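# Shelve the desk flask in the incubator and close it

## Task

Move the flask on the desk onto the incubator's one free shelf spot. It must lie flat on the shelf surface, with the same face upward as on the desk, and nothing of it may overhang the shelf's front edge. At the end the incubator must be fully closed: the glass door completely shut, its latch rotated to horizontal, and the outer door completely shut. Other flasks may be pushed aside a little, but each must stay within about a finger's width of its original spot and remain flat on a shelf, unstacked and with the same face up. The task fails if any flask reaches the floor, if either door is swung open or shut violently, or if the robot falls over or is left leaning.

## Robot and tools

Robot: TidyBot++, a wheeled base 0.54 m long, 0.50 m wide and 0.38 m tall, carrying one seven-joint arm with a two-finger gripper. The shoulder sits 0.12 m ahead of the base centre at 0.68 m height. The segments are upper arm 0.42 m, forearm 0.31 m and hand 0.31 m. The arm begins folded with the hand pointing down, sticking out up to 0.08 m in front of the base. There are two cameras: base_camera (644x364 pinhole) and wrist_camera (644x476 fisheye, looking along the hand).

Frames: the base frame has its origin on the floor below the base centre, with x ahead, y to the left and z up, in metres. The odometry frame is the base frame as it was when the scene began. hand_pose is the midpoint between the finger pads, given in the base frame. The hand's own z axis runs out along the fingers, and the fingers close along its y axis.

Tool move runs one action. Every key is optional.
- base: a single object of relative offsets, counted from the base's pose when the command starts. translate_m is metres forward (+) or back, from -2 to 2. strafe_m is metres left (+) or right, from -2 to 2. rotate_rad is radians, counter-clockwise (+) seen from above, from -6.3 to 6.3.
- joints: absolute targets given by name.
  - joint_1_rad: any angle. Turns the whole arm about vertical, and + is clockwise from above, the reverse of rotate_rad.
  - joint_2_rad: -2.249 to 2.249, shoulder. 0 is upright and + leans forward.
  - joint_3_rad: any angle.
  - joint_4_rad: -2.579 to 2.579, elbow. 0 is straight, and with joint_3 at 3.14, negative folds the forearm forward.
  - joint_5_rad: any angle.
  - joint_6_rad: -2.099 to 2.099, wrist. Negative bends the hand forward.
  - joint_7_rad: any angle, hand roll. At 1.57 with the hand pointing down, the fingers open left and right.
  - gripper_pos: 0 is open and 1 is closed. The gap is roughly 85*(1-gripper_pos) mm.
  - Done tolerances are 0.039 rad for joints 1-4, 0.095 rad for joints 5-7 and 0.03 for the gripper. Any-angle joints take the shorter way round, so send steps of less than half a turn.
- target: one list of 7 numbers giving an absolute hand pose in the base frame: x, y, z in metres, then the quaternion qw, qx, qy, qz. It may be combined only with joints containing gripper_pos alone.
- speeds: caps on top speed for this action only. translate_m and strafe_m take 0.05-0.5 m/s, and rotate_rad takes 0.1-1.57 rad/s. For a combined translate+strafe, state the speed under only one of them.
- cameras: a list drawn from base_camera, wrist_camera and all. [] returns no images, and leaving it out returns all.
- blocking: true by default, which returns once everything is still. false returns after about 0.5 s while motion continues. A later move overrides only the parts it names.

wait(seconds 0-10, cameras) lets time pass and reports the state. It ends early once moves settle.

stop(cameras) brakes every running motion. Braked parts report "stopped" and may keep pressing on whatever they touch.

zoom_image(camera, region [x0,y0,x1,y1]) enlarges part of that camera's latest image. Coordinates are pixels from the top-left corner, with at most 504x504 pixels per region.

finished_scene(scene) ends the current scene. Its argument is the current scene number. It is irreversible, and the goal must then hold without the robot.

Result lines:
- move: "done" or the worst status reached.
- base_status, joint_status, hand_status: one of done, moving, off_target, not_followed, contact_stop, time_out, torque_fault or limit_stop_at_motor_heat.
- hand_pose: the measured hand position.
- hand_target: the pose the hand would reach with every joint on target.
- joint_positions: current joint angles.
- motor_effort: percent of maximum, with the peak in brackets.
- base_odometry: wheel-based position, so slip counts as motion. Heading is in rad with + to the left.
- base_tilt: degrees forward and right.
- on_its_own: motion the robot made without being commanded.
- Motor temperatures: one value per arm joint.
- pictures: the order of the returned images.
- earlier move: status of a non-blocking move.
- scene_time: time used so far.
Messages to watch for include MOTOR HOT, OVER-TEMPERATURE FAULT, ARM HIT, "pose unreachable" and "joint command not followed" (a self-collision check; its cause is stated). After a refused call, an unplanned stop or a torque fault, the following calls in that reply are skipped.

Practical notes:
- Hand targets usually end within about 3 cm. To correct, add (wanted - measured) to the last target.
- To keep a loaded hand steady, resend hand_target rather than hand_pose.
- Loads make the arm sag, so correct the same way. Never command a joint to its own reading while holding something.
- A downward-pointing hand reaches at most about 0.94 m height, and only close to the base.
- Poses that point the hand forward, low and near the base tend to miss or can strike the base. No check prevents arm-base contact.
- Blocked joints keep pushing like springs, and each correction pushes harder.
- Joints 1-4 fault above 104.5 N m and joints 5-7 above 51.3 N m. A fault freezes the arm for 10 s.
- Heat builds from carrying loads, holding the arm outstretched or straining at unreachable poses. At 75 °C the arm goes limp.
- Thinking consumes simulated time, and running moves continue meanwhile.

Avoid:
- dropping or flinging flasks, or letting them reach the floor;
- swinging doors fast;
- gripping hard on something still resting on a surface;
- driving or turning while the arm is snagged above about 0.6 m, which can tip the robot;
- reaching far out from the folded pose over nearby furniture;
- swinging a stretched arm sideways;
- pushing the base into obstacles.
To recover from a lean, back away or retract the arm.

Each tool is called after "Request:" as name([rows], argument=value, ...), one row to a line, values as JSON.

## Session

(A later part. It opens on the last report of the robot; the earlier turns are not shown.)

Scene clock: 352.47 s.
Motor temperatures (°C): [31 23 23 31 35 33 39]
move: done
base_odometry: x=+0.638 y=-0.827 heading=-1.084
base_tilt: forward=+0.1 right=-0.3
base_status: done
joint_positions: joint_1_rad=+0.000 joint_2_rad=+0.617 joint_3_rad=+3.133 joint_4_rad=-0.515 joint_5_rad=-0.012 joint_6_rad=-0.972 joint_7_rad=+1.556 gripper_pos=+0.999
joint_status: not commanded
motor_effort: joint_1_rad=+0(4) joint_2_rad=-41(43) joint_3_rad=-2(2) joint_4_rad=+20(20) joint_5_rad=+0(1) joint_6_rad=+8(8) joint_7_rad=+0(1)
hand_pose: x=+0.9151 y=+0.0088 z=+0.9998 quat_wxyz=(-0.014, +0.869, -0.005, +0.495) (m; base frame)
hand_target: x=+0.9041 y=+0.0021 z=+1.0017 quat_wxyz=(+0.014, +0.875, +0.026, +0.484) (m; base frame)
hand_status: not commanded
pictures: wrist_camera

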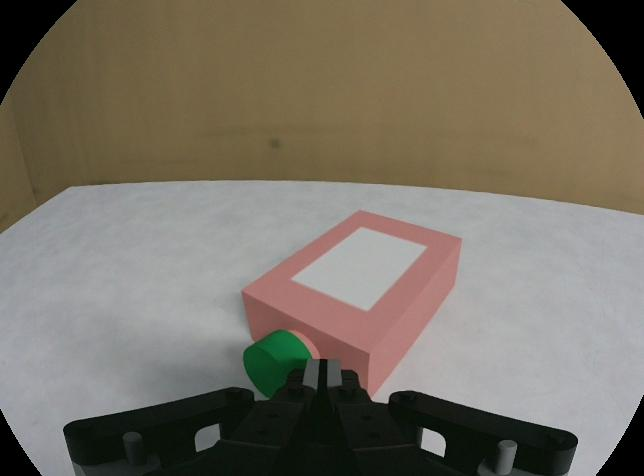

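Request:
move(base={"translate_m": -0.04}, cameras=[])

Request:
move(base={"strafe_m": 0.075}, cameras=[])

Request:
move(base={"translate_m": 0.06}, speeds={"translate_m": 0.1}, cameras=["wrist_camera"])

Scene clock: 364.30 s.
Motor temperatures (°C): [31 23 23 31 35 33 39]
move: done
base_odometry: x=+0.619 y=-0.791 heading=-1.084
base_tilt: forward=+0.1 right=-0.3
base_status: done
joint_positions: joint_1_rad=-0.001 joint_2_rad=+0.611 joint_3_rad=+3.133 joint_4_rad=-0.515 joint_5_rad=-0.012 joint_6_rad=-0.973 joint_7_rad=+1.556 gripper_pos=+0.999
joint_status: not commanded
motor_effort: joint_1_rad=+0(2) joint_2_rad=-42(45) joint_3_rad=-1(3) joint_4_rad=+20(21) joint_5_rad=+0(1) joint_6_rad=+8(8) joint_7_rad=+1(1)
hand_pose: x=+0.9127 y=+0.0091 z=+1.0050 quat_wxyz=(-0.014, +0.867, -0.005, +0.498) (m; base frame)
hand_target: x=+0.9041 y=+0.0021 z=+1.0017 quat_wxyz=(+0.014, +0.875, +0.026, +0.484) (m; base frame)
hand_status: not commanded
pictures: none
No camera images: "cameras" was empty.

Scene clock: 365.60 s.
Motor temperatures (°C): [31 23 23 31 35 33 39]
move: done
base_odometry: x=+0.686 y=-0.756 heading=-1.084
base_tilt: forward=+0.1 right=-0.3
base_status: done
joint_positions: joint_1_rad=-0.004 joint_2_rad=+0.611 joint_3_rad=+3.133 joint_4_rad=-0.515 joint_5_rad=-0.012 joint_6_rad=-0.973 joint_7_rad=+1.556 gripper_pos=+0.999
joint_status: not commanded
motor_effort: joint_1_rad=+0(5) joint_2_rad=-41(42) joint_3_rad=-2(3) joint_4_rad=+20(20) joint_5_rad=+0(1) joint_6_rad=+8(8) joint_7_rad=+1(1)
hand_pose: x=+0.9127 y=+0.0116 z=+1.0049 quat_wxyz=(-0.015, +0.867, -0.004, +0.498) (m; base frame)
hand_target: x=+0.9041 y=+0.0021 z=+1.0017 quat_wxyz=(+0.014, +0.875, +0.026, +0.484) (m; base frame)
hand_status: not commanded
pictures: none
No camera images: "cameras" was empty.

Scene clock: 366.73 s.
Motor temperatures (°C): [31 23 23 31 35 33 39]
move: done
base_odometry: x=+0.714 y=-0.809 heading=-1.083
base_tilt: forward=+0.0 right=-0.3
base_status: done
joint_positions: joint_1_rad=-0.004 joint_2_rad=+0.614 joint_3_rad=+3.133 joint_4_rad=-0.515 joint_5_rad=-0.012 joint_6_rad=-0.974 joint_7_rad=+1.556 gripper_pos=+0.999
joint_status: not commanded
motor_effort: joint_1_rad=+0(1) joint_2_rad=-41(44) joint_3_rad=-1(2) joint_4_rad=+20(21) joint_5_rad=+0(0) joint_6_rad=+8(8) joint_7_rad=+0(1)
hand_pose: x=+0.9138 y=+0.0115 z=+1.0022 quat_wxyz=(-0.015, +0.868, -0.004, +0.496) (m; base frame)
hand_target: x=+0.9041 y=+0.0021 z=+1.0017 quat_wxyz=(+0.014, +0.875, +0.026, +0.484) (m; base frame)
hand_status: not commanded
pictures: wrist_camera

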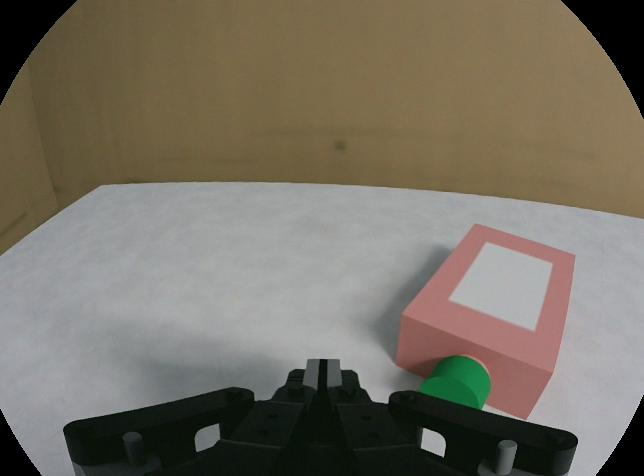

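Request:
move(base={"strafe_m": -0.05}, speeds={"strafe_m": 0.07}, cameras=["wrist_camera"])

Request:
move(base={"strafe_m": -0.04}, speeds={"strafe_m": 0.07}, cameras=["wrist_camera"])

Scene clock: 379.40 s.
Motor temperatures (°C): [31 23 23 31 35 33 39]
move: done
base_odometry: x=+0.670 y=-0.833 heading=-1.083
base_tilt: forward=+0.0 right=-0.2
base_status: done
joint_positions: joint_1_rad=+0.000 joint_2_rad=+0.614 joint_3_rad=+3.133 joint_4_rad=-0.515 joint_5_rad=-0.012 joint_6_rad=-0.974 joint_7_rad=+1.556 gripper_pos=+0.999
joint_status: not commanded
motor_effort: joint_1_rad=+0(3) joint_2_rad=-41(43) joint_3_rad=-2(3) joint_4_rad=+20(21) joint_5_rad=+0(1) joint_6_rad=+8(8) joint_7_rad=+0(1)
hand_pose: x=+0.9138 y=+0.0089 z=+1.0022 quat_wxyz=(-0.014, +0.868, -0.005, +0.496) (m; base frame)
hand_target: x=+0.9041 y=+0.0021 z=+1.0017 quat_wxyz=(+0.014, +0.875, +0.026, +0.484) (m; base frame)
hand_status: not commanded
pictures: wrist_camera

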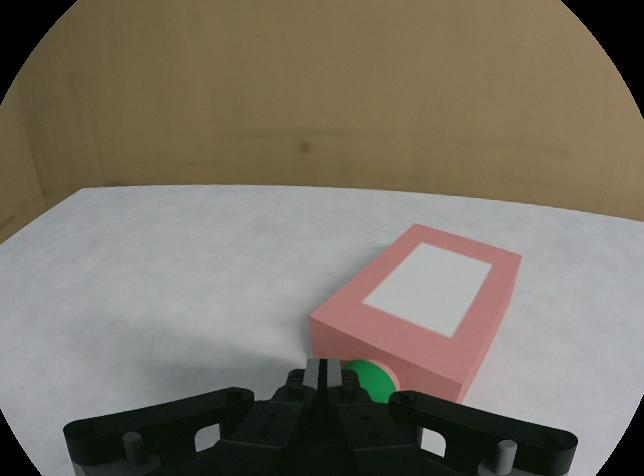

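Scene clock: 380.47 s.
Motor temperatures (°C): [31 23 23 31 35 33 39]
move: done
base_odometry: x=+0.635 y=-0.851 heading=-1.083
base_tilt: forward=+0.1 right=-0.3
base_status: done
joint_positions: joint_1_rad=+0.001 joint_2_rad=+0.614 joint_3_rad=+3.133 joint_4_rad=-0.515 joint_5_rad=-0.012 joint_6_rad=-0.974 joint_7_rad=+1.556 gripper_pos=+0.999
joint_status: not commanded
motor_effort: joint_1_rad=+0(4) joint_2_rad=-41(42) joint_3_rad=-1(3) joint_4_rad=+20(20) joint_5_rad=+0(1) joint_6_rad=+8(8) joint_7_rad=+0(1)
hand_pose: x=+0.9138 y=+0.0077 z=+1.0022 quat_wxyz=(-0.014, +0.868, -0.006, +0.496) (m; base frame)
hand_target: x=+0.9041 y=+0.0021 z=+1.0017 quat_wxyz=(+0.014, +0.875, +0.026, +0.484) (m; base frame)
hand_status: not commanded
pictures: wrist_camera

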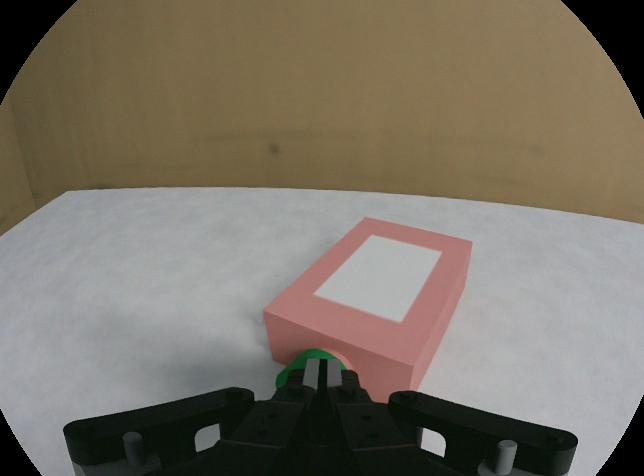

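Request:
move(base={"translate_m": -0.06}, joints={"gripper_pos": 0.4}, cameras=["wrist_camera"])

Request:
zoom_image(camera="wrist_camera", region=[180, 180, 500, 430])

Scene clock: 429.20 s.
Motor temperatures (°C): [31 24 23 31 35 33 39]
move: done
base_odometry: x=+0.606 y=-0.798 heading=-1.083
base_tilt: forward=+0.0 right=-0.3
base_status: done
joint_positions: joint_1_rad=+0.001 joint_2_rad=+0.609 joint_3_rad=+3.133 joint_4_rad=-0.515 joint_5_rad=-0.012 joint_6_rad=-0.975 joint_7_rad=+1.556 gripper_pos=+0.400
joint_status: all done
motor_effort: joint_1_rad=+0(2) joint_2_rad=-41(45) joint_3_rad=-2(2) joint_4_rad=+20(21) joint_5_rad=+0(1) joint_6_rad=+8(9) joint_7_rad=+1(1)
hand_pose: x=+0.9121 y=+0.0079 z=+1.0060 quat_wxyz=(-0.014, +0.867, -0.006, +0.498) (m; base frame)
hand_target: x=+0.9041 y=+0.0021 z=+1.0017 quat_wxyz=(+0.014, +0.875, +0.026, +0.484) (m; base frame)
hand_status: not commanded
pictures: wrist_camera

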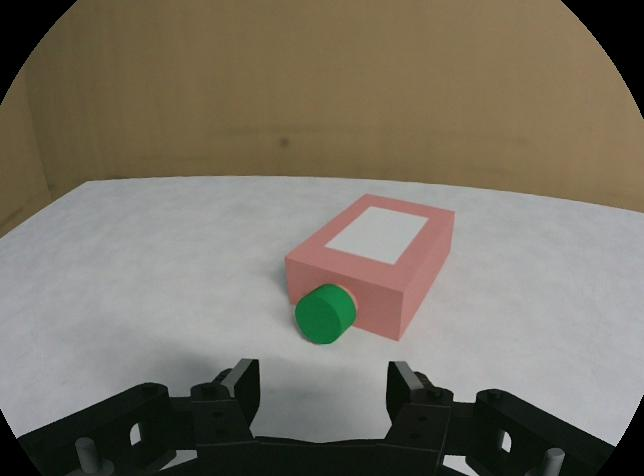

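Scaled by 1.575.

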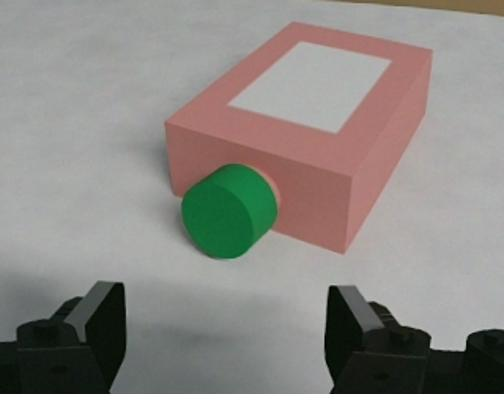

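Request:
move(base={"translate_m": -0.04, "strafe_m": 0.293}, cameras=[])

Request:
move(base={"rotate_rad": -0.3}, speeds={"rotate_rad": 0.5})

Scene clock: 445.53 s.
Motor temperatures (°C): [31 24 23 31 35 33 39]
move: done
base_odometry: x=+0.846 y=-0.626 heading=-1.083
base_tilt: forward=+0.1 right=-0.4
base_status: done
joint_positions: joint_1_rad=-0.007 joint_2_rad=+0.610 joint_3_rad=+3.133 joint_4_rad=-0.515 joint_5_rad=-0.012 joint_6_rad=-0.975 joint_7_rad=+1.556 gripper_pos=+0.400
joint_status: not commanded
motor_effort: joint_1_rad=-1(4) joint_2_rad=-42(42) joint_3_rad=-2(3) joint_4_rad=+20(20) joint_5_rad=+0(1) joint_6_rad=+8(8) joint_7_rad=+0(1)
hand_pose: x=+0.9121 y=+0.0138 z=+1.0058 quat_wxyz=(-0.016, +0.867, -0.002, +0.498) (m; base frame)
hand_target: x=+0.9041 y=+0.0021 z=+1.0017 quat_wxyz=(+0.014, +0.875, +0.026, +0.484) (m; base frame)
hand_status: not commanded
pictures: none
No camera images: "cameras" was empty.

Scene clock: 447.07 s.
Motor temperatures (°C): [31 24 23 31 35 33 39]
move: done
base_odometry: x=+0.846 y=-0.626 heading=-1.383
base_tilt: forward=+0.1 right=-0.3
base_status: done
joint_positions: joint_1_rad=+0.001 joint_2_rad=+0.610 joint_3_rad=+3.134 joint_4_rad=-0.515 joint_5_rad=-0.012 joint_6_rad=-0.975 joint_7_rad=+1.556 gripper_pos=+0.400
joint_status: not commanded
motor_effort: joint_1_rad=+0(6) joint_2_rad=-41(43) joint_3_rad=-2(4) joint_4_rad=+20(21) joint_5_rad=+0(2) joint_6_rad=+8(8) joint_7_rad=+1(1)
hand_pose: x=+0.9122 y=+0.0070 z=+1.0057 quat_wxyz=(-0.013, +0.867, -0.006, +0.498) (m; base frame)
hand_target: x=+0.9041 y=+0.0021 z=+1.0017 quat_wxyz=(+0.014, +0.875, +0.026, +0.484) (m; base frame)
hand_status: not commanded
pictures: base_camera, wrist_camera

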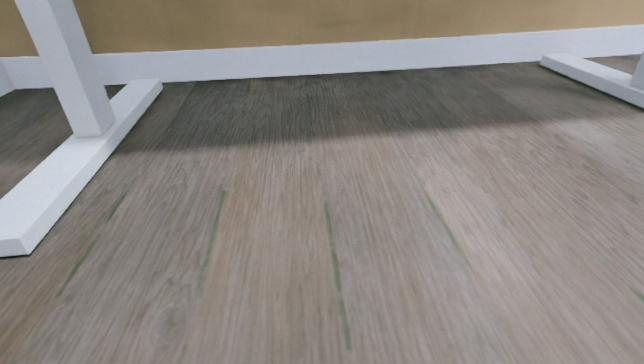

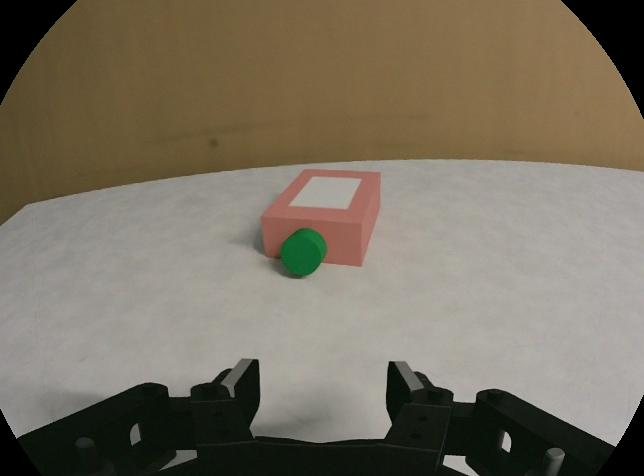

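Request:
move(base={"translate_m": 0.075, "strafe_m": 0.012}, speeds={"translate_m": 0.12}, joints={"joint_2_rad": 0.616}, cameras=["wrist_camera"])

Scene clock: 456.00 s.
Motor temperatures (°C): [31 24 23 30 35 33 39]
move: done
base_odometry: x=+0.872 y=-0.697 heading=-1.383
base_tilt: forward=+0.1 right=-0.4
base_status: done
joint_positions: joint_1_rad=+0.001 joint_2_rad=+0.619 joint_3_rad=+3.134 joint_4_rad=-0.515 joint_5_rad=-0.012 joint_6_rad=-0.975 joint_7_rad=+1.556 gripper_pos=+0.400
joint_status: all done
motor_effort: joint_1_rad=+0(1) joint_2_rad=-41(44) joint_3_rad=-2(3) joint_4_rad=+20(21) joint_5_rad=+0(1) joint_6_rad=+8(8) joint_7_rad=+0(1)
hand_pose: x=+0.9152 y=+0.0071 z=+0.9983 quat_wxyz=(-0.013, +0.869, -0.006, +0.494) (m; base frame)
hand_target: x=+0.9072 y=+0.0021 z=+0.9939 quat_wxyz=(+0.013, +0.877, +0.026, +0.479) (m; base frame)
hand_status: not commanded
pictures: wrist_camera

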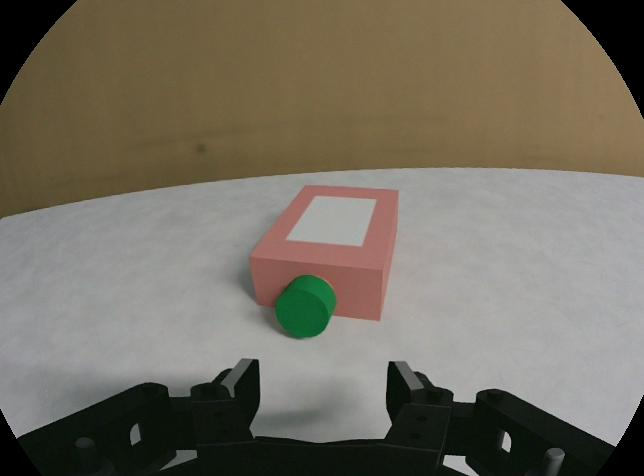

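Request:
move(base={"translate_m": 0.04, "strafe_m": 0.006}, speeds={"translate_m": 0.1}, cameras=["wrist_camera"])

Scene clock: 460.33 s.
Motor temperatures (°C): [31 24 23 30 35 33 39]
move: done
base_odometry: x=+0.886 y=-0.736 heading=-1.384
base_tilt: forward=+0.1 right=-0.3
base_status: done
joint_positions: joint_1_rad=+0.001 joint_2_rad=+0.623 joint_3_rad=+3.134 joint_4_rad=-0.514 joint_5_rad=-0.012 joint_6_rad=-0.975 joint_7_rad=+1.556 gripper_pos=+0.400
joint_status: not commanded
motor_effort: joint_1_rad=+0(2) joint_2_rad=-42(44) joint_3_rad=-2(3) joint_4_rad=+20(20) joint_5_rad=+0(1) joint_6_rad=+8(8) joint_7_rad=+0(1)
hand_pose: x=+0.9164 y=+0.0071 z=+0.9953 quat_wxyz=(-0.013, +0.870, -0.006, +0.492) (m; base frame)
hand_target: x=+0.9072 y=+0.0021 z=+0.9939 quat_wxyz=(+0.013, +0.877, +0.026, +0.479) (m; base frame)
hand_status: not commanded
pictures: wrist_camera

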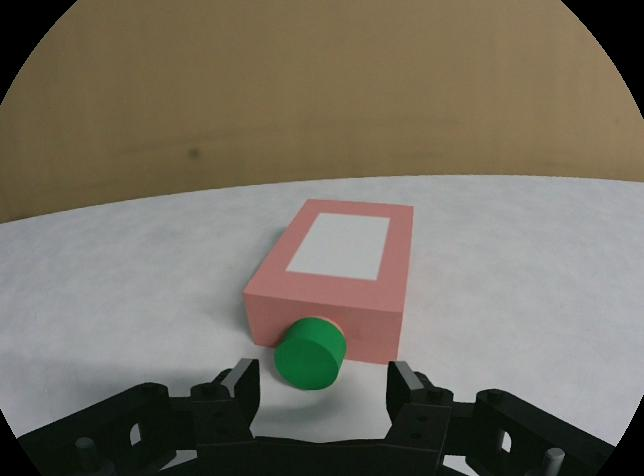

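Request:
move(base={"strafe_m": 0.005}, joints={"gripper_pos": 0.53}, cameras=[])

Request:
move(base={"translate_m": 0.015}, speeds={"translate_m": 0.06}, cameras=["wrist_camera"])

Scene clock: 467.47 s.
Motor temperatures (°C): [31 24 23 30 35 33 39]
move: done
base_odometry: x=+0.891 y=-0.735 heading=-1.384
base_tilt: forward=+0.0 right=-0.3
base_status: done
joint_positions: joint_1_rad=+0.001 joint_2_rad=+0.623 joint_3_rad=+3.134 joint_4_rad=-0.514 joint_5_rad=-0.012 joint_6_rad=-0.975 joint_7_rad=+1.556 gripper_pos=+0.530
joint_status: all done
motor_effort: joint_1_rad=+0(4) joint_2_rad=-42(44) joint_3_rad=-1(3) joint_4_rad=+20(21) joint_5_rad=+0(1) joint_6_rad=+8(8) joint_7_rad=+0(1)
hand_pose: x=+0.9164 y=+0.0073 z=+0.9952 quat_wxyz=(-0.013, +0.870, -0.006, +0.492) (m; base frame)
hand_target: x=+0.9072 y=+0.0021 z=+0.9939 quat_wxyz=(+0.013, +0.877, +0.026, +0.479) (m; base frame)
hand_status: not commanded
pictures: none
No camera images: "cameras" was empty.

Scene clock: 468.20 s.
Motor temperatures (°C): [31 24 23 30 35 33 39]
move: done
base_odometry: x=+0.893 y=-0.750 heading=-1.384
base_tilt: forward=+0.0 right=-0.3
base_status: done
joint_positions: joint_1_rad=+0.001 joint_2_rad=+0.626 joint_3_rad=+3.134 joint_4_rad=-0.514 joint_5_rad=-0.012 joint_6_rad=-0.975 joint_7_rad=+1.556 gripper_pos=+0.530
joint_status: not commanded
motor_effort: joint_1_rad=+0(2) joint_2_rad=-42(44) joint_3_rad=-2(2) joint_4_rad=+20(21) joint_5_rad=+0(0) joint_6_rad=+8(8) joint_7_rad=+1(1)
hand_pose: x=+0.9173 y=+0.0073 z=+0.9929 quat_wxyz=(-0.013, +0.871, -0.006, +0.491) (m; base frame)
hand_target: x=+0.9072 y=+0.0021 z=+0.9939 quat_wxyz=(+0.013, +0.877, +0.026, +0.479) (m; base frame)
hand_status: not commanded
pictures: wrist_camera

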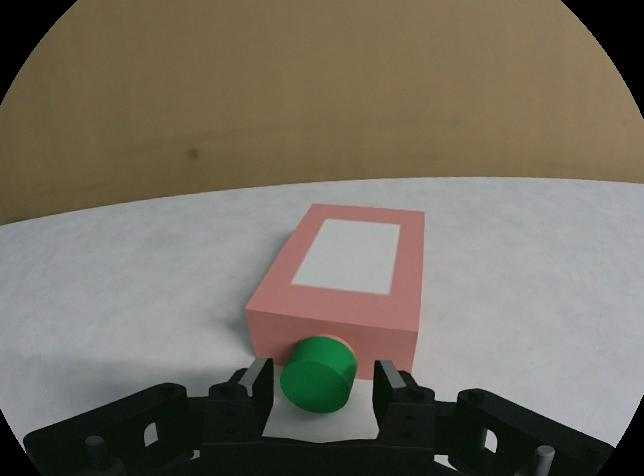

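Request:
move(joints={"gripper_pos": 0.66}, cameras=["wrist_camera"])

Request:
move(joints={"gripper_pos": 0.8}, cameras=["wrist_camera"])

Scene clock: 474.50 s.
Motor temperatures (°C): [31 24 23 30 35 33 39]
move: done
base_odometry: x=+0.893 y=-0.750 heading=-1.384
base_tilt: forward=+0.0 right=-0.3
base_status: not commanded
joint_positions: joint_1_rad=+0.001 joint_2_rad=+0.626 joint_3_rad=+3.134 joint_4_rad=-0.514 joint_5_rad=-0.012 joint_6_rad=-0.975 joint_7_rad=+1.556 gripper_pos=+0.660
joint_status: all done
motor_effort: joint_1_rad=+0(1) joint_2_rad=-42(42) joint_3_rad=-2(2) joint_4_rad=+20(20) joint_5_rad=+0(0) joint_6_rad=+8(8) joint_7_rad=+1(1)
hand_pose: x=+0.9173 y=+0.0073 z=+0.9929 quat_wxyz=(-0.013, +0.871, -0.006, +0.491) (m; base frame)
hand_target: x=+0.9072 y=+0.0021 z=+0.9939 quat_wxyz=(+0.013, +0.877, +0.026, +0.479) (m; base frame)
hand_status: not commanded
pictures: wrist_camera

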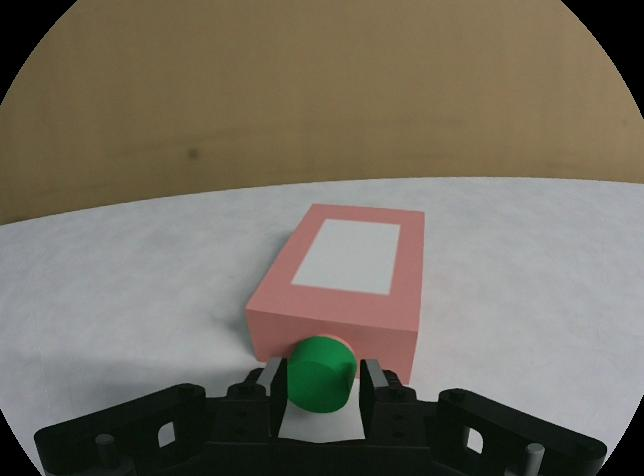

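Scene clock: 475.07 s.
Motor temperatures (°C): [31 24 23 30 35 33 39]
move: done
base_odometry: x=+0.893 y=-0.750 heading=-1.384
base_tilt: forward=+0.1 right=-0.3
base_status: not commanded
joint_positions: joint_1_rad=+0.001 joint_2_rad=+0.626 joint_3_rad=+3.134 joint_4_rad=-0.514 joint_5_rad=-0.012 joint_6_rad=-0.975 joint_7_rad=+1.556 gripper_pos=+0.800
joint_status: all done
motor_effort: joint_1_rad=+0(1) joint_2_rad=-42(42) joint_3_rad=-1(2) joint_4_rad=+20(20) joint_5_rad=+0(1) joint_6_rad=+8(8) joint_7_rad=+0(1)
hand_pose: x=+0.9173 y=+0.0073 z=+0.9929 quat_wxyz=(-0.013, +0.871, -0.006, +0.491) (m; base frame)
hand_target: x=+0.9072 y=+0.0021 z=+0.9939 quat_wxyz=(+0.013, +0.877, +0.026, +0.479) (m; base frame)
hand_status: not commanded
pictures: wrist_camera

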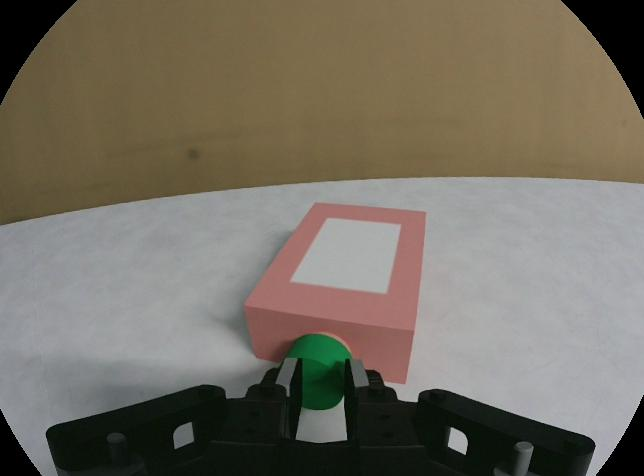

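Request:
move(joints={"gripper_pos": 0.53}, cameras=[])

Request:
move(joints={"joint_2_rad": 0.632}, cameras=["wrist_camera"])

Scene clock: 489.50 s.
Motor temperatures (°C): [31 24 23 30 35 33 39]
move: done
base_odometry: x=+0.893 y=-0.750 heading=-1.384
base_tilt: forward=+0.1 right=-0.3
base_status: not commanded
joint_positions: joint_1_rad=+0.001 joint_2_rad=+0.626 joint_3_rad=+3.134 joint_4_rad=-0.514 joint_5_rad=-0.012 joint_6_rad=-0.975 joint_7_rad=+1.556 gripper_pos=+0.530
joint_status: all done
motor_effort: joint_1_rad=+0(1) joint_2_rad=-42(42) joint_3_rad=-2(2) joint_4_rad=+20(20) joint_5_rad=+0(1) joint_6_rad=+8(8) joint_7_rad=+0(1)
hand_pose: x=+0.9173 y=+0.0073 z=+0.9929 quat_wxyz=(-0.013, +0.871, -0.006, +0.491) (m; base frame)
hand_target: x=+0.9072 y=+0.0021 z=+0.9939 quat_wxyz=(+0.013, +0.877, +0.026, +0.479) (m; base frame)
hand_status: not commanded
pictures: none
No camera images: "cameras" was empty.

Scene clock: 490.03 s.
Motor temperatures (°C): [31 24 23 30 35 33 39]
move: done
base_odometry: x=+0.893 y=-0.750 heading=-1.384
base_tilt: forward=+0.1 right=-0.4
base_status: not commanded
joint_positions: joint_1_rad=+0.001 joint_2_rad=+0.630 joint_3_rad=+3.134 joint_4_rad=-0.514 joint_5_rad=-0.012 joint_6_rad=-0.975 joint_7_rad=+1.556 gripper_pos=+0.530
joint_status: all done
motor_effort: joint_1_rad=+0(1) joint_2_rad=-42(43) joint_3_rad=-1(2) joint_4_rad=+20(21) joint_5_rad=+0(0) joint_6_rad=+8(8) joint_7_rad=+0(1)
hand_pose: x=+0.9187 y=+0.0073 z=+0.9893 quat_wxyz=(-0.013, +0.872, -0.006, +0.489) (m; base frame)
hand_target: x=+0.9121 y=+0.0021 z=+0.9812 quat_wxyz=(+0.013, +0.881, +0.026, +0.472) (m; base frame)
hand_status: not commanded
pictures: wrist_camera

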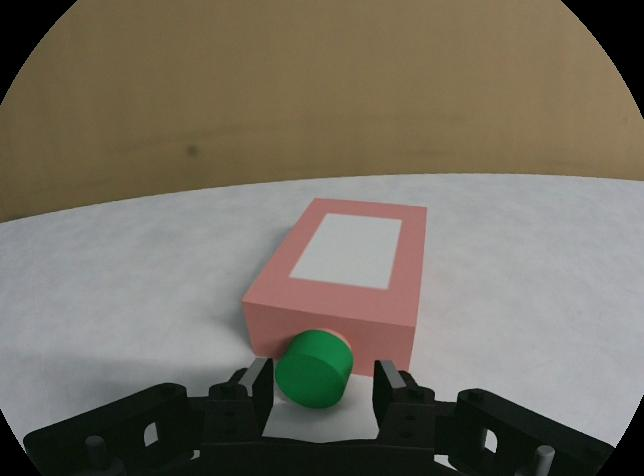

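Request:
move(base={"translate_m": 0.016, "strafe_m": 0.002}, speeds={"translate_m": 0.06}, cameras=["wrist_camera"])

Request:
move(joints={"gripper_pos": 0.66}, cameras=[])

Request:
move(joints={"gripper_pos": 0.78}, cameras=["wrist_camera"])

Scene clock: 512.33 s.
Motor temperatures (°C): [31 24 23 30 35 33 39]
move: done
base_odometry: x=+0.899 y=-0.765 heading=-1.384
base_tilt: forward=+0.1 right=-0.3
base_status: done
joint_positions: joint_1_rad=+0.001 joint_2_rad=+0.636 joint_3_rad=+3.134 joint_4_rad=-0.514 joint_5_rad=-0.012 joint_6_rad=-0.975 joint_7_rad=+1.556 gripper_pos=+0.530
joint_status: not commanded
motor_effort: joint_1_rad=+0(1) joint_2_rad=-42(45) joint_3_rad=-2(2) joint_4_rad=+20(21) joint_5_rad=+0(1) joint_6_rad=+8(8) joint_7_rad=+1(1)
hand_pose: x=+0.9204 y=+0.0073 z=+0.9848 quat_wxyz=(-0.013, +0.874, -0.006, +0.486) (m; base frame)
hand_target: x=+0.9121 y=+0.0021 z=+0.9812 quat_wxyz=(+0.013, +0.881, +0.026, +0.472) (m; base frame)
hand_status: not commanded
pictures: wrist_camera

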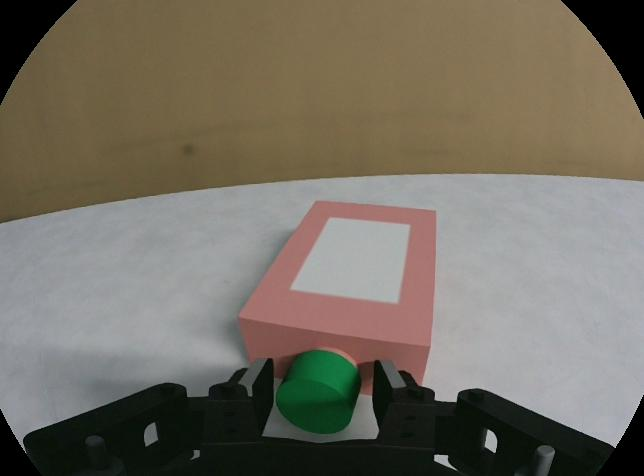

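Scene clock: 512.90 s.
Motor temperatures (°C): [31 24 23 30 35 33 39]
move: done
base_odometry: x=+0.899 y=-0.765 heading=-1.384
base_tilt: forward=+0.0 right=-0.3
base_status: not commanded
joint_positions: joint_1_rad=+0.001 joint_2_rad=+0.636 joint_3_rad=+3.134 joint_4_rad=-0.514 joint_5_rad=-0.012 joint_6_rad=-0.975 joint_7_rad=+1.556 gripper_pos=+0.651
joint_status: all done
motor_effort: joint_1_rad=+0(1) joint_2_rad=-42(42) joint_3_rad=-2(2) joint_4_rad=+20(20) joint_5_rad=+0(1) joint_6_rad=+8(8) joint_7_rad=+0(1)
hand_pose: x=+0.9204 y=+0.0073 z=+0.9851 quat_wxyz=(-0.013, +0.874, -0.006, +0.487) (m; base frame)
hand_target: x=+0.9121 y=+0.0021 z=+0.9812 quat_wxyz=(+0.013, +0.881, +0.026, +0.472) (m; base frame)
hand_status: not commanded
pictures: none
No camera images: "cameras" was empty.

Scene clock: 513.43 s.
Motor temperatures (°C): [31 24 23 30 35 33 39]
move: off_target
base_odometry: x=+0.899 y=-0.765 heading=-1.384
base_tilt: forward=+0.0 right=-0.3
base_status: not commanded
joint_positions: joint_1_rad=+0.001 joint_2_rad=+0.636 joint_3_rad=+3.134 joint_4_rad=-0.514 joint_5_rad=-0.012 joint_6_rad=-0.975 joint_7_rad=+1.556 gripper_pos=+0.683
joint_status: gripper_pos off_target (ended at +0.683, target +0.780)
motor_effort: joint_1_rad=-1(1) joint_2_rad=-41(42) joint_3_rad=-1(2) joint_4_rad=+20(20) joint_5_rad=+0(0) joint_6_rad=+7(7) joint_7_rad=+0(1)
hand_pose: x=+0.9204 y=+0.0073 z=+0.9853 quat_wxyz=(-0.013, +0.873, -0.006, +0.487) (m; base frame)
hand_target: x=+0.9121 y=+0.0021 z=+0.9812 quat_wxyz=(+0.013, +0.881, +0.026, +0.472) (m; base frame)
hand_status: not commanded
pictures: wrist_camera

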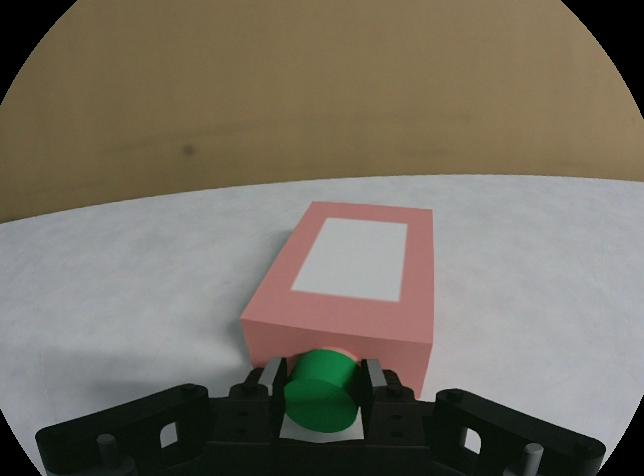

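Request:
move(joints={"joint_2_rad": 0.56, "joint_6_rad": -1.07, "gripper_pos": 0.85}, cameras=["wrist_camera"])

Scene clock: 530.87 s.
Motor temperatures (°C): [31 24 23 30 35 33 39]
move: off_target
base_odometry: x=+0.899 y=-0.765 heading=-1.384
base_tilt: forward=+0.1 right=-0.4
base_status: not commanded
joint_positions: joint_1_rad=+0.001 joint_2_rad=+0.583 joint_3_rad=+3.134 joint_4_rad=-0.514 joint_5_rad=-0.012 joint_6_rad=-1.026 joint_7_rad=+1.556 gripper_pos=+0.683
joint_status: gripper_pos off_target (ended at +0.683, target +0.850); the others done
motor_effort: joint_1_rad=+0(1) joint_2_rad=-41(45) joint_3_rad=-2(2) joint_4_rad=+20(21) joint_5_rad=+0(0) joint_6_rad=+9(9) joint_7_rad=+1(1)
hand_pose: x=+0.8953 y=+0.0074 z=+1.0138 quat_wxyz=(-0.013, +0.873, -0.005, +0.488) (m; base frame)
hand_target: x=+0.8805 y=+0.0021 z=+1.0242 quat_wxyz=(+0.014, +0.876, +0.026, +0.482) (m; base frame)
hand_status: not commanded
pictures: wrist_camera

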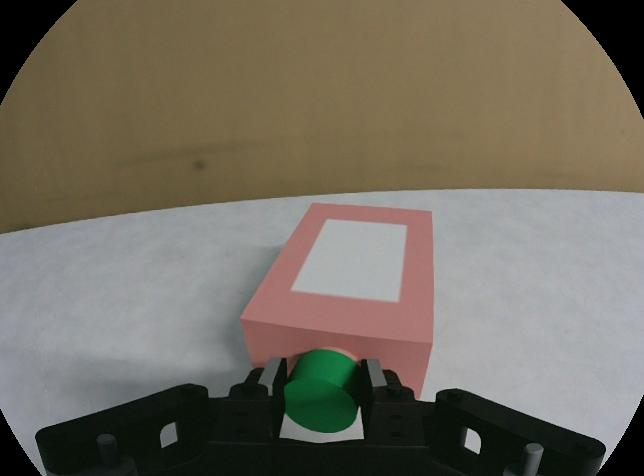

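Request:
move(base={"translate_m": -0.5}, speeds={"translate_m": 0.25}, cameras=[])

Request:
move(joints={"joint_2_rad": -0.34, "joint_4_rad": -2.135, "joint_6_rad": -0.29}, cameras=["wrist_camera"])

Request:
move(base={"rotate_rad": -1.271}, speeds={"rotate_rad": 0.7})

Scene clock: 561.47 s.
Motor temperatures (°C): [31 24 23 30 35 33 39]
move: done
base_odometry: x=+0.806 y=-0.274 heading=-1.384
base_tilt: forward=+0.1 right=-0.3
base_status: done
joint_positions: joint_1_rad=+0.001 joint_2_rad=+0.577 joint_3_rad=+3.135 joint_4_rad=-0.514 joint_5_rad=-0.012 joint_6_rad=-1.026 joint_7_rad=+1.556 gripper_pos=+0.683
joint_status: not commanded
motor_effort: joint_1_rad=+0(2) joint_2_rad=-41(45) joint_3_rad=-2(3) joint_4_rad=+20(22) joint_5_rad=+0(1) joint_6_rad=+8(9) joint_7_rad=+0(1)
hand_pose: x=+0.8933 y=+0.0073 z=+1.0179 quat_wxyz=(-0.013, +0.872, -0.005, +0.490) (m; base frame)
hand_target: x=+0.8805 y=+0.0021 z=+1.0242 quat_wxyz=(+0.014, +0.876, +0.026, +0.482) (m; base frame)
hand_status: not commanded
pictures: none
No camera images: "cameras" was empty.

Scene clock: 564.53 s.
Motor temperatures (°C): [31 24 23 30 35 33 39]
move: done
base_odometry: x=+0.806 y=-0.274 heading=-1.384
base_tilt: forward=+0.0 right=-0.3
base_status: not commanded
joint_positions: joint_1_rad=+0.001 joint_2_rad=-0.318 joint_3_rad=+3.135 joint_4_rad=-2.129 joint_5_rad=-0.012 joint_6_rad=-0.341 joint_7_rad=+1.556 gripper_pos=+0.685
joint_status: all done
motor_effort: joint_1_rad=+0(1) joint_2_rad=-10(42) joint_3_rad=+0(2) joint_4_rad=+22(23) joint_5_rad=+0(1) joint_6_rad=+8(9) joint_7_rad=+1(1)
hand_pose: x=+0.5528 y=+0.0055 z=+0.8356 quat_wxyz=(-0.009, +0.880, -0.008, +0.475) (m; base frame)
hand_target: x=+0.5562 y=+0.0021 z=+0.8555 quat_wxyz=(+0.015, +0.863, +0.026, +0.504) (m; base frame)
hand_status: not commanded
pictures: wrist_camera

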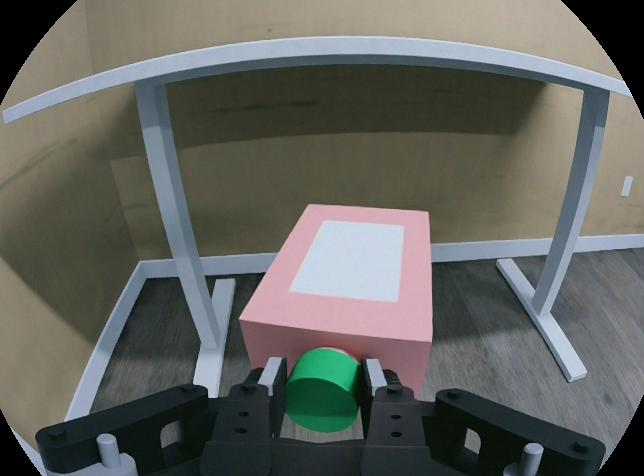

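Scene clock: 567.10 s.
Motor temperatures (°C): [31 24 23 30 35 33 39]
move: done
base_odometry: x=+0.806 y=-0.274 heading=-2.654
base_tilt: forward=+0.0 right=-0.3
base_status: done
joint_positions: joint_1_rad=+0.001 joint_2_rad=-0.318 joint_3_rad=+3.135 joint_4_rad=-2.129 joint_5_rad=-0.012 joint_6_rad=-0.339 joint_7_rad=+1.556 gripper_pos=+0.685
joint_status: not commanded
motor_effort: joint_1_rad=-1(2) joint_2_rad=-10(10) joint_3_rad=-1(3) joint_4_rad=+22(22) joint_5_rad=+0(1) joint_6_rad=+9(9) joint_7_rad=+1(1)
hand_pose: x=+0.5531 y=+0.0055 z=+0.8363 quat_wxyz=(-0.009, +0.879, -0.008, +0.476) (m; base frame)
hand_target: x=+0.5562 y=+0.0021 z=+0.8555 quat_wxyz=(+0.015, +0.863, +0.026, +0.504) (m; base frame)
hand_status: not commanded
pictures: base_camera, wrist_camera

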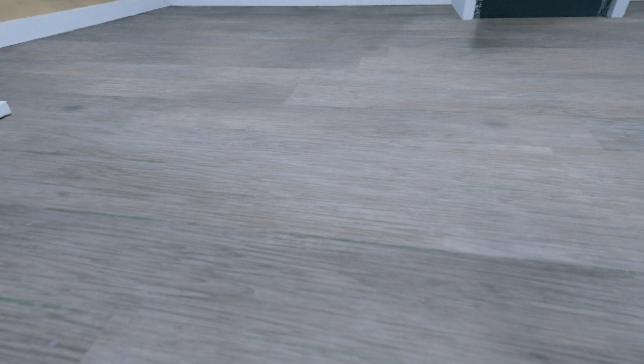

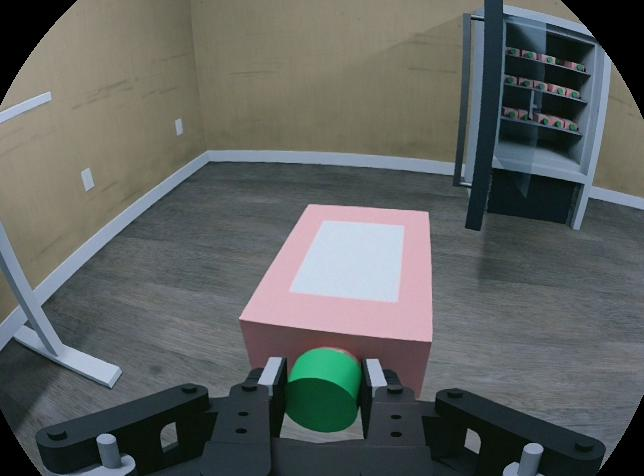

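Request:
move(base={"strafe_m": -1.45}, speeds={"strafe_m": 0.35})

Request:
zoom_image(camera="wrist_camera", region=[230, 0, 440, 200])

Scene clock: 583.50 s.
Motor temperatures (°C): [31 24 23 30 35 33 39]
move: done
base_odometry: x=+0.127 y=+1.008 heading=-2.655
base_tilt: forward=+0.0 right=-0.3
base_status: done
joint_positions: joint_1_rad=+0.001 joint_2_rad=-0.318 joint_3_rad=+3.135 joint_4_rad=-2.129 joint_5_rad=-0.012 joint_6_rad=-0.339 joint_7_rad=+1.556 gripper_pos=+0.685
joint_status: not commanded
motor_effort: joint_1_rad=+0(2) joint_2_rad=-10(10) joint_3_rad=-1(2) joint_4_rad=+22(23) joint_5_rad=+0(1) joint_6_rad=+8(9) joint_7_rad=+1(1)
hand_pose: x=+0.5531 y=+0.0055 z=+0.8363 quat_wxyz=(-0.009, +0.879, -0.008, +0.476) (m; base frame)
hand_target: x=+0.5562 y=+0.0021 z=+0.8555 quat_wxyz=(+0.015, +0.863, +0.026, +0.504) (m; base frame)
hand_status: not commanded
pictures: base_camera, wrist_camera

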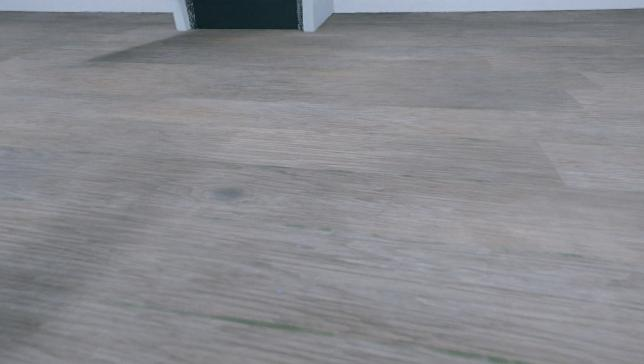

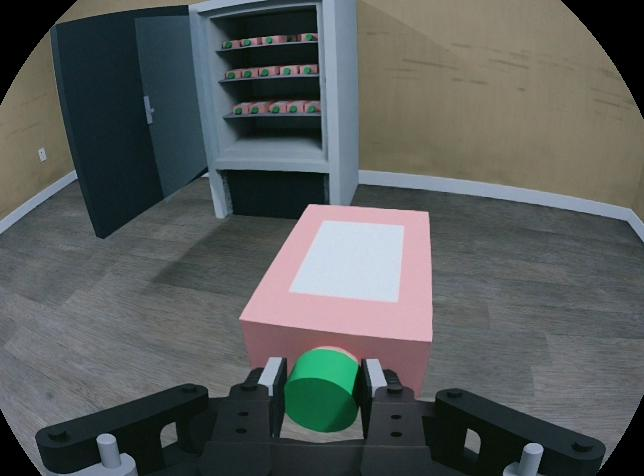

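Scaled by 2.400.

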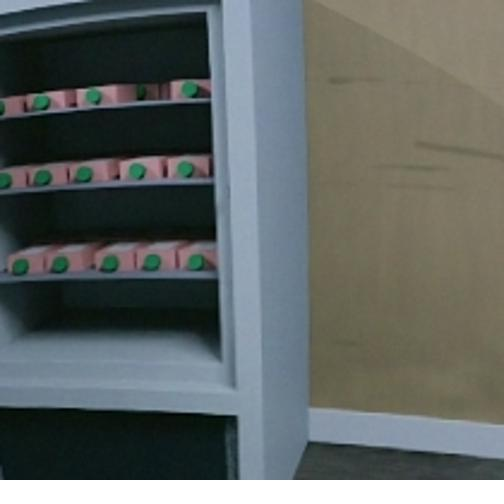

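Request:
move(base={"translate_m": 0.65, "strafe_m": 0.1}, speeds={"translate_m": 0.3})

Request:
move(joints={"joint_2_rad": 0.275, "joint_4_rad": -0.975, "joint_6_rad": -0.90})

Request:
zoom_image(camera="wrist_camera", region=[150, 50, 450, 300])

Scene clock: 599.30 s.
Motor temperatures (°C): [31 23 23 30 35 33 39]
move: done
base_odometry: x=-0.401 y=+0.616 heading=-2.655
base_tilt: forward=+0.0 right=-0.3
base_status: done
joint_positions: joint_1_rad=+0.001 joint_2_rad=-0.329 joint_3_rad=+3.135 joint_4_rad=-2.131 joint_5_rad=-0.012 joint_6_rad=-0.335 joint_7_rad=+1.556 gripper_pos=+0.685
joint_status: not commanded
motor_effort: joint_1_rad=-1(1) joint_2_rad=-10(13) joint_3_rad=+0(1) joint_4_rad=+22(23) joint_5_rad=+0(1) joint_6_rad=+9(9) joint_7_rad=+1(1)
hand_pose: x=+0.5515 y=+0.0055 z=+0.8407 quat_wxyz=(-0.009, +0.877, -0.008, +0.481) (m; base frame)
hand_target: x=+0.5562 y=+0.0021 z=+0.8555 quat_wxyz=(+0.015, +0.863, +0.026, +0.504) (m; base frame)
hand_status: not commanded
pictures: base_camera, wrist_camera

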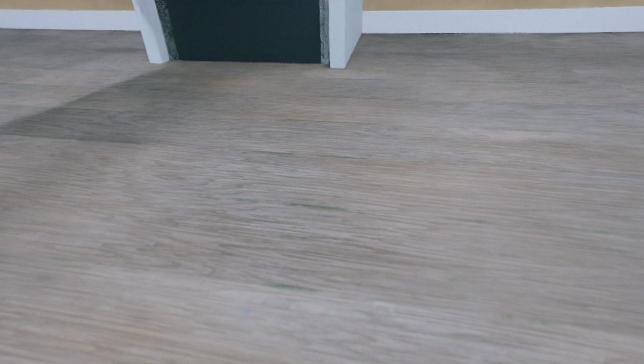

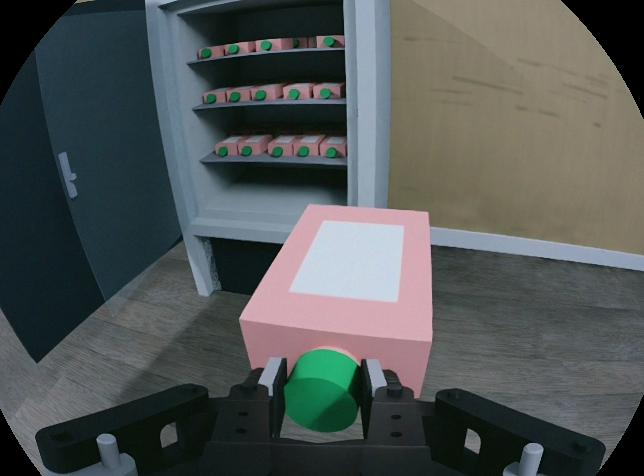

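Scene clock: 601.73 s.
Motor temperatures (°C): [31 23 23 30 35 33 39]
move: done
base_odometry: x=-0.401 y=+0.616 heading=-2.655
base_tilt: forward=+0.0 right=-0.3
base_status: not commanded
joint_positions: joint_1_rad=+0.001 joint_2_rad=+0.273 joint_3_rad=+3.135 joint_4_rad=-1.001 joint_5_rad=-0.012 joint_6_rad=-0.849 joint_7_rad=+1.556 gripper_pos=+0.685
joint_status: all done
motor_effort: joint_1_rad=+0(1) joint_2_rad=-32(32) joint_3_rad=-1(2) joint_4_rad=+22(24) joint_5_rad=+0(1) joint_6_rad=+9(10) joint_7_rad=+0(1)
hand_pose: x=+0.7982 y=+0.0077 z=+1.0155 quat_wxyz=(-0.012, +0.873, -0.006, +0.487) (m; base frame)
hand_target: x=+0.7921 y=+0.0022 z=+1.0155 quat_wxyz=(+0.014, +0.879, +0.027, +0.476) (m; base frame)
hand_status: not commanded
pictures: base_camera, wrist_camera

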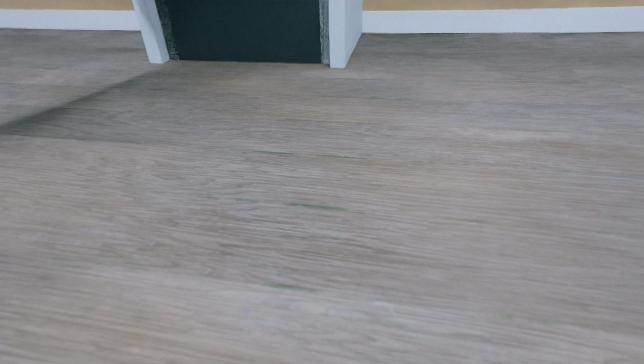

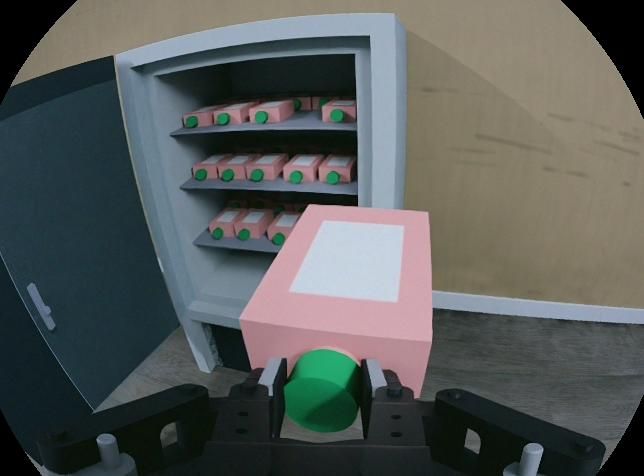

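Scaled by 1.680.

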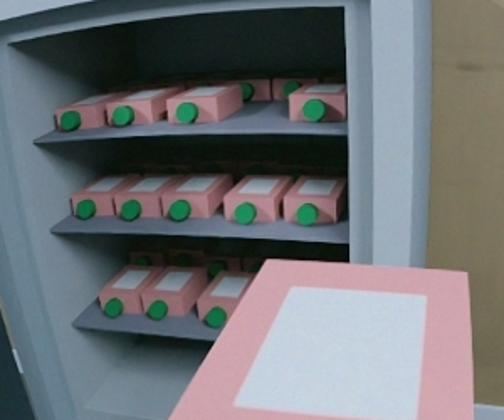

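Request:
move(base={"translate_m": 0.35, "strafe_m": 0.03}, speeds={"translate_m": 0.25})

Request:
zoom_image(camera="wrist_camera", region=[150, 80, 450, 250])

Scene clock: 663.17 s.
Motor temperatures (°C): [31 23 23 31 35 33 39]
move: done
base_odometry: x=-0.697 y=+0.426 heading=-2.655
base_tilt: forward=+0.1 right=-0.3
base_status: done
joint_positions: joint_1_rad=+0.001 joint_2_rad=+0.289 joint_3_rad=+3.135 joint_4_rad=-0.998 joint_5_rad=-0.012 joint_6_rad=-0.854 joint_7_rad=+1.556 gripper_pos=+0.685
joint_status: not commanded
motor_effort: joint_1_rad=+0(2) joint_2_rad=-33(35) joint_3_rad=-1(3) joint_4_rad=+22(22) joint_5_rad=+0(1) joint_6_rad=+8(9) joint_7_rad=+1(1)
hand_pose: x=+0.8025 y=+0.0077 z=+1.0051 quat_wxyz=(-0.012, +0.877, -0.006, +0.480) (m; base frame)
hand_target: x=+0.7921 y=+0.0022 z=+1.0155 quat_wxyz=(+0.014, +0.879, +0.027, +0.476) (m; base frame)
hand_status: not commanded
pictures: base_camera, wrist_camera

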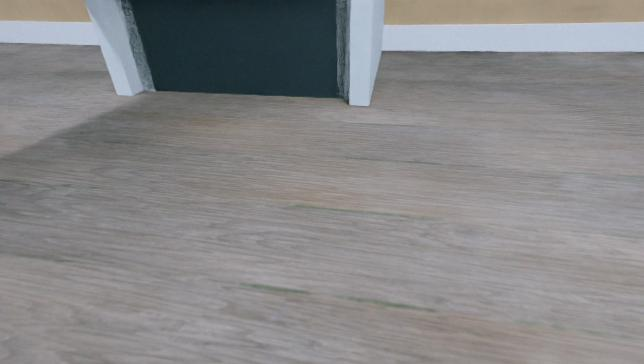

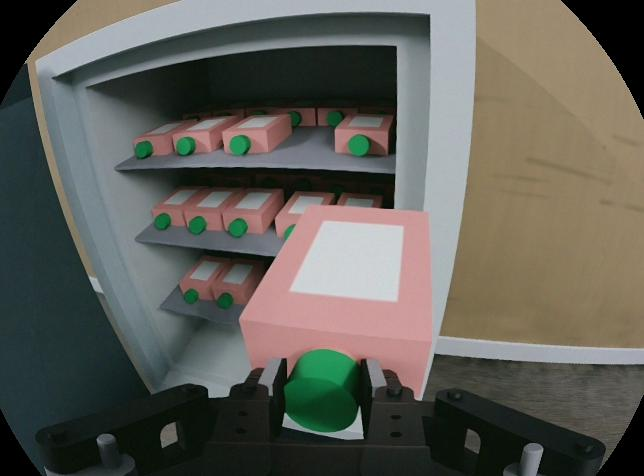

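Scaled by 1.680.

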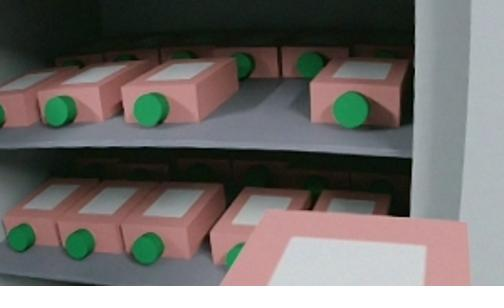

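Request:
move(base={"rotate_rad": 0.082}, cameras=[])

Request:
move(base={"translate_m": 0.10, "strafe_m": -0.008}, joints={"joint_2_rad": 0.26, "joint_4_rad": -0.98}, speeds={"translate_m": 0.15})

Request:
zoom_image(camera="wrist_camera", region=[150, 80, 530, 400])

Scene clock: 710.07 s.
Motor temperatures (°C): [31 23 23 31 35 33 39]
move: done
base_odometry: x=-0.697 y=+0.425 heading=-2.573
base_tilt: forward=+0.0 right=-0.3
base_status: done
joint_positions: joint_1_rad=-0.005 joint_2_rad=+0.289 joint_3_rad=+3.134 joint_4_rad=-0.998 joint_5_rad=-0.012 joint_6_rad=-0.854 joint_7_rad=+1.556 gripper_pos=+0.685
joint_status: not commanded
motor_effort: joint_1_rad=-1(3) joint_2_rad=-32(33) joint_3_rad=-1(4) joint_4_rad=+21(22) joint_5_rad=+0(1) joint_6_rad=+8(9) joint_7_rad=+1(1)
hand_pose: x=+0.8025 y=+0.0118 z=+1.0052 quat_wxyz=(-0.013, +0.877, -0.003, +0.479) (m; base frame)
hand_target: x=+0.7921 y=+0.0022 z=+1.0155 quat_wxyz=(+0.014, +0.879, +0.027, +0.476) (m; base frame)
hand_status: not commanded
pictures: none
No camera images: "cameras" was empty.

Scene clock: 711.37 s.
Motor temperatures (°C): [31 23 23 31 35 33 39]
move: done
base_odometry: x=-0.785 y=+0.378 heading=-2.572
base_tilt: forward=+0.0 right=-0.4
base_status: done
joint_positions: joint_1_rad=-0.005 joint_2_rad=+0.276 joint_3_rad=+3.134 joint_4_rad=-0.996 joint_5_rad=-0.012 joint_6_rad=-0.856 joint_7_rad=+1.556 gripper_pos=+0.685
joint_status: all done
motor_effort: joint_1_rad=+0(1) joint_2_rad=-32(35) joint_3_rad=-1(2) joint_4_rad=+21(23) joint_5_rad=+0(1) joint_6_rad=+8(9) joint_7_rad=+1(1)
hand_pose: x=+0.7983 y=+0.0118 z=+1.0145 quat_wxyz=(-0.013, +0.874, -0.003, +0.485) (m; base frame)
hand_target: x=+0.7867 y=+0.0022 z=+1.0228 quat_wxyz=(+0.014, +0.877, +0.027, +0.480) (m; base frame)
hand_status: not commanded
pictures: base_camera, wrist_camera

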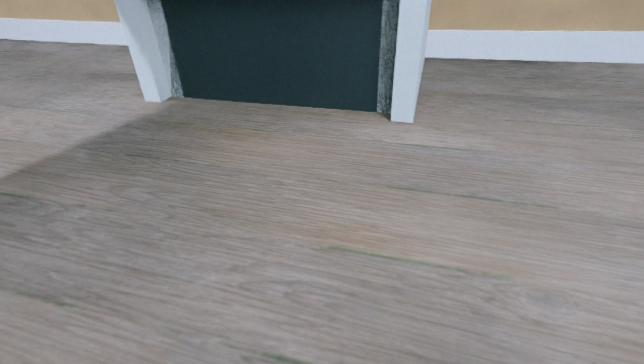

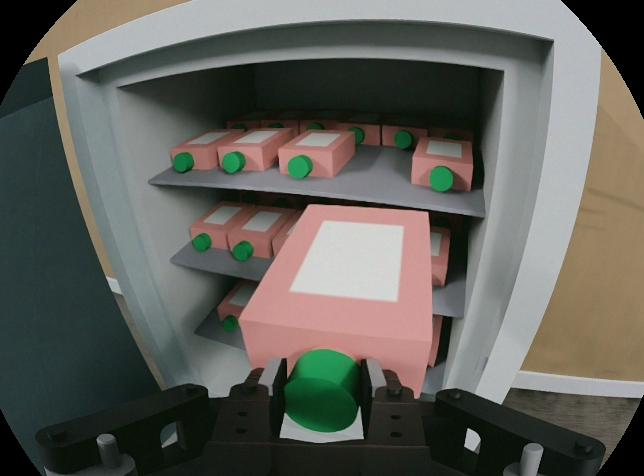

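Scaled by 1.326.

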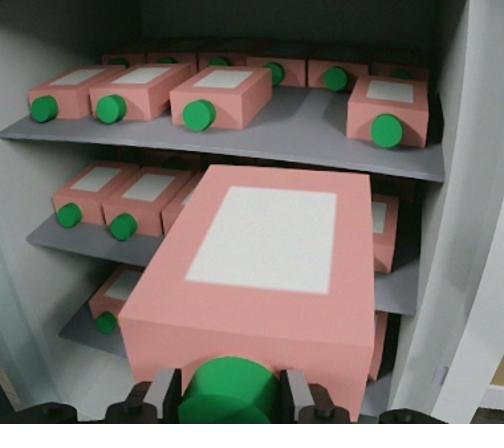

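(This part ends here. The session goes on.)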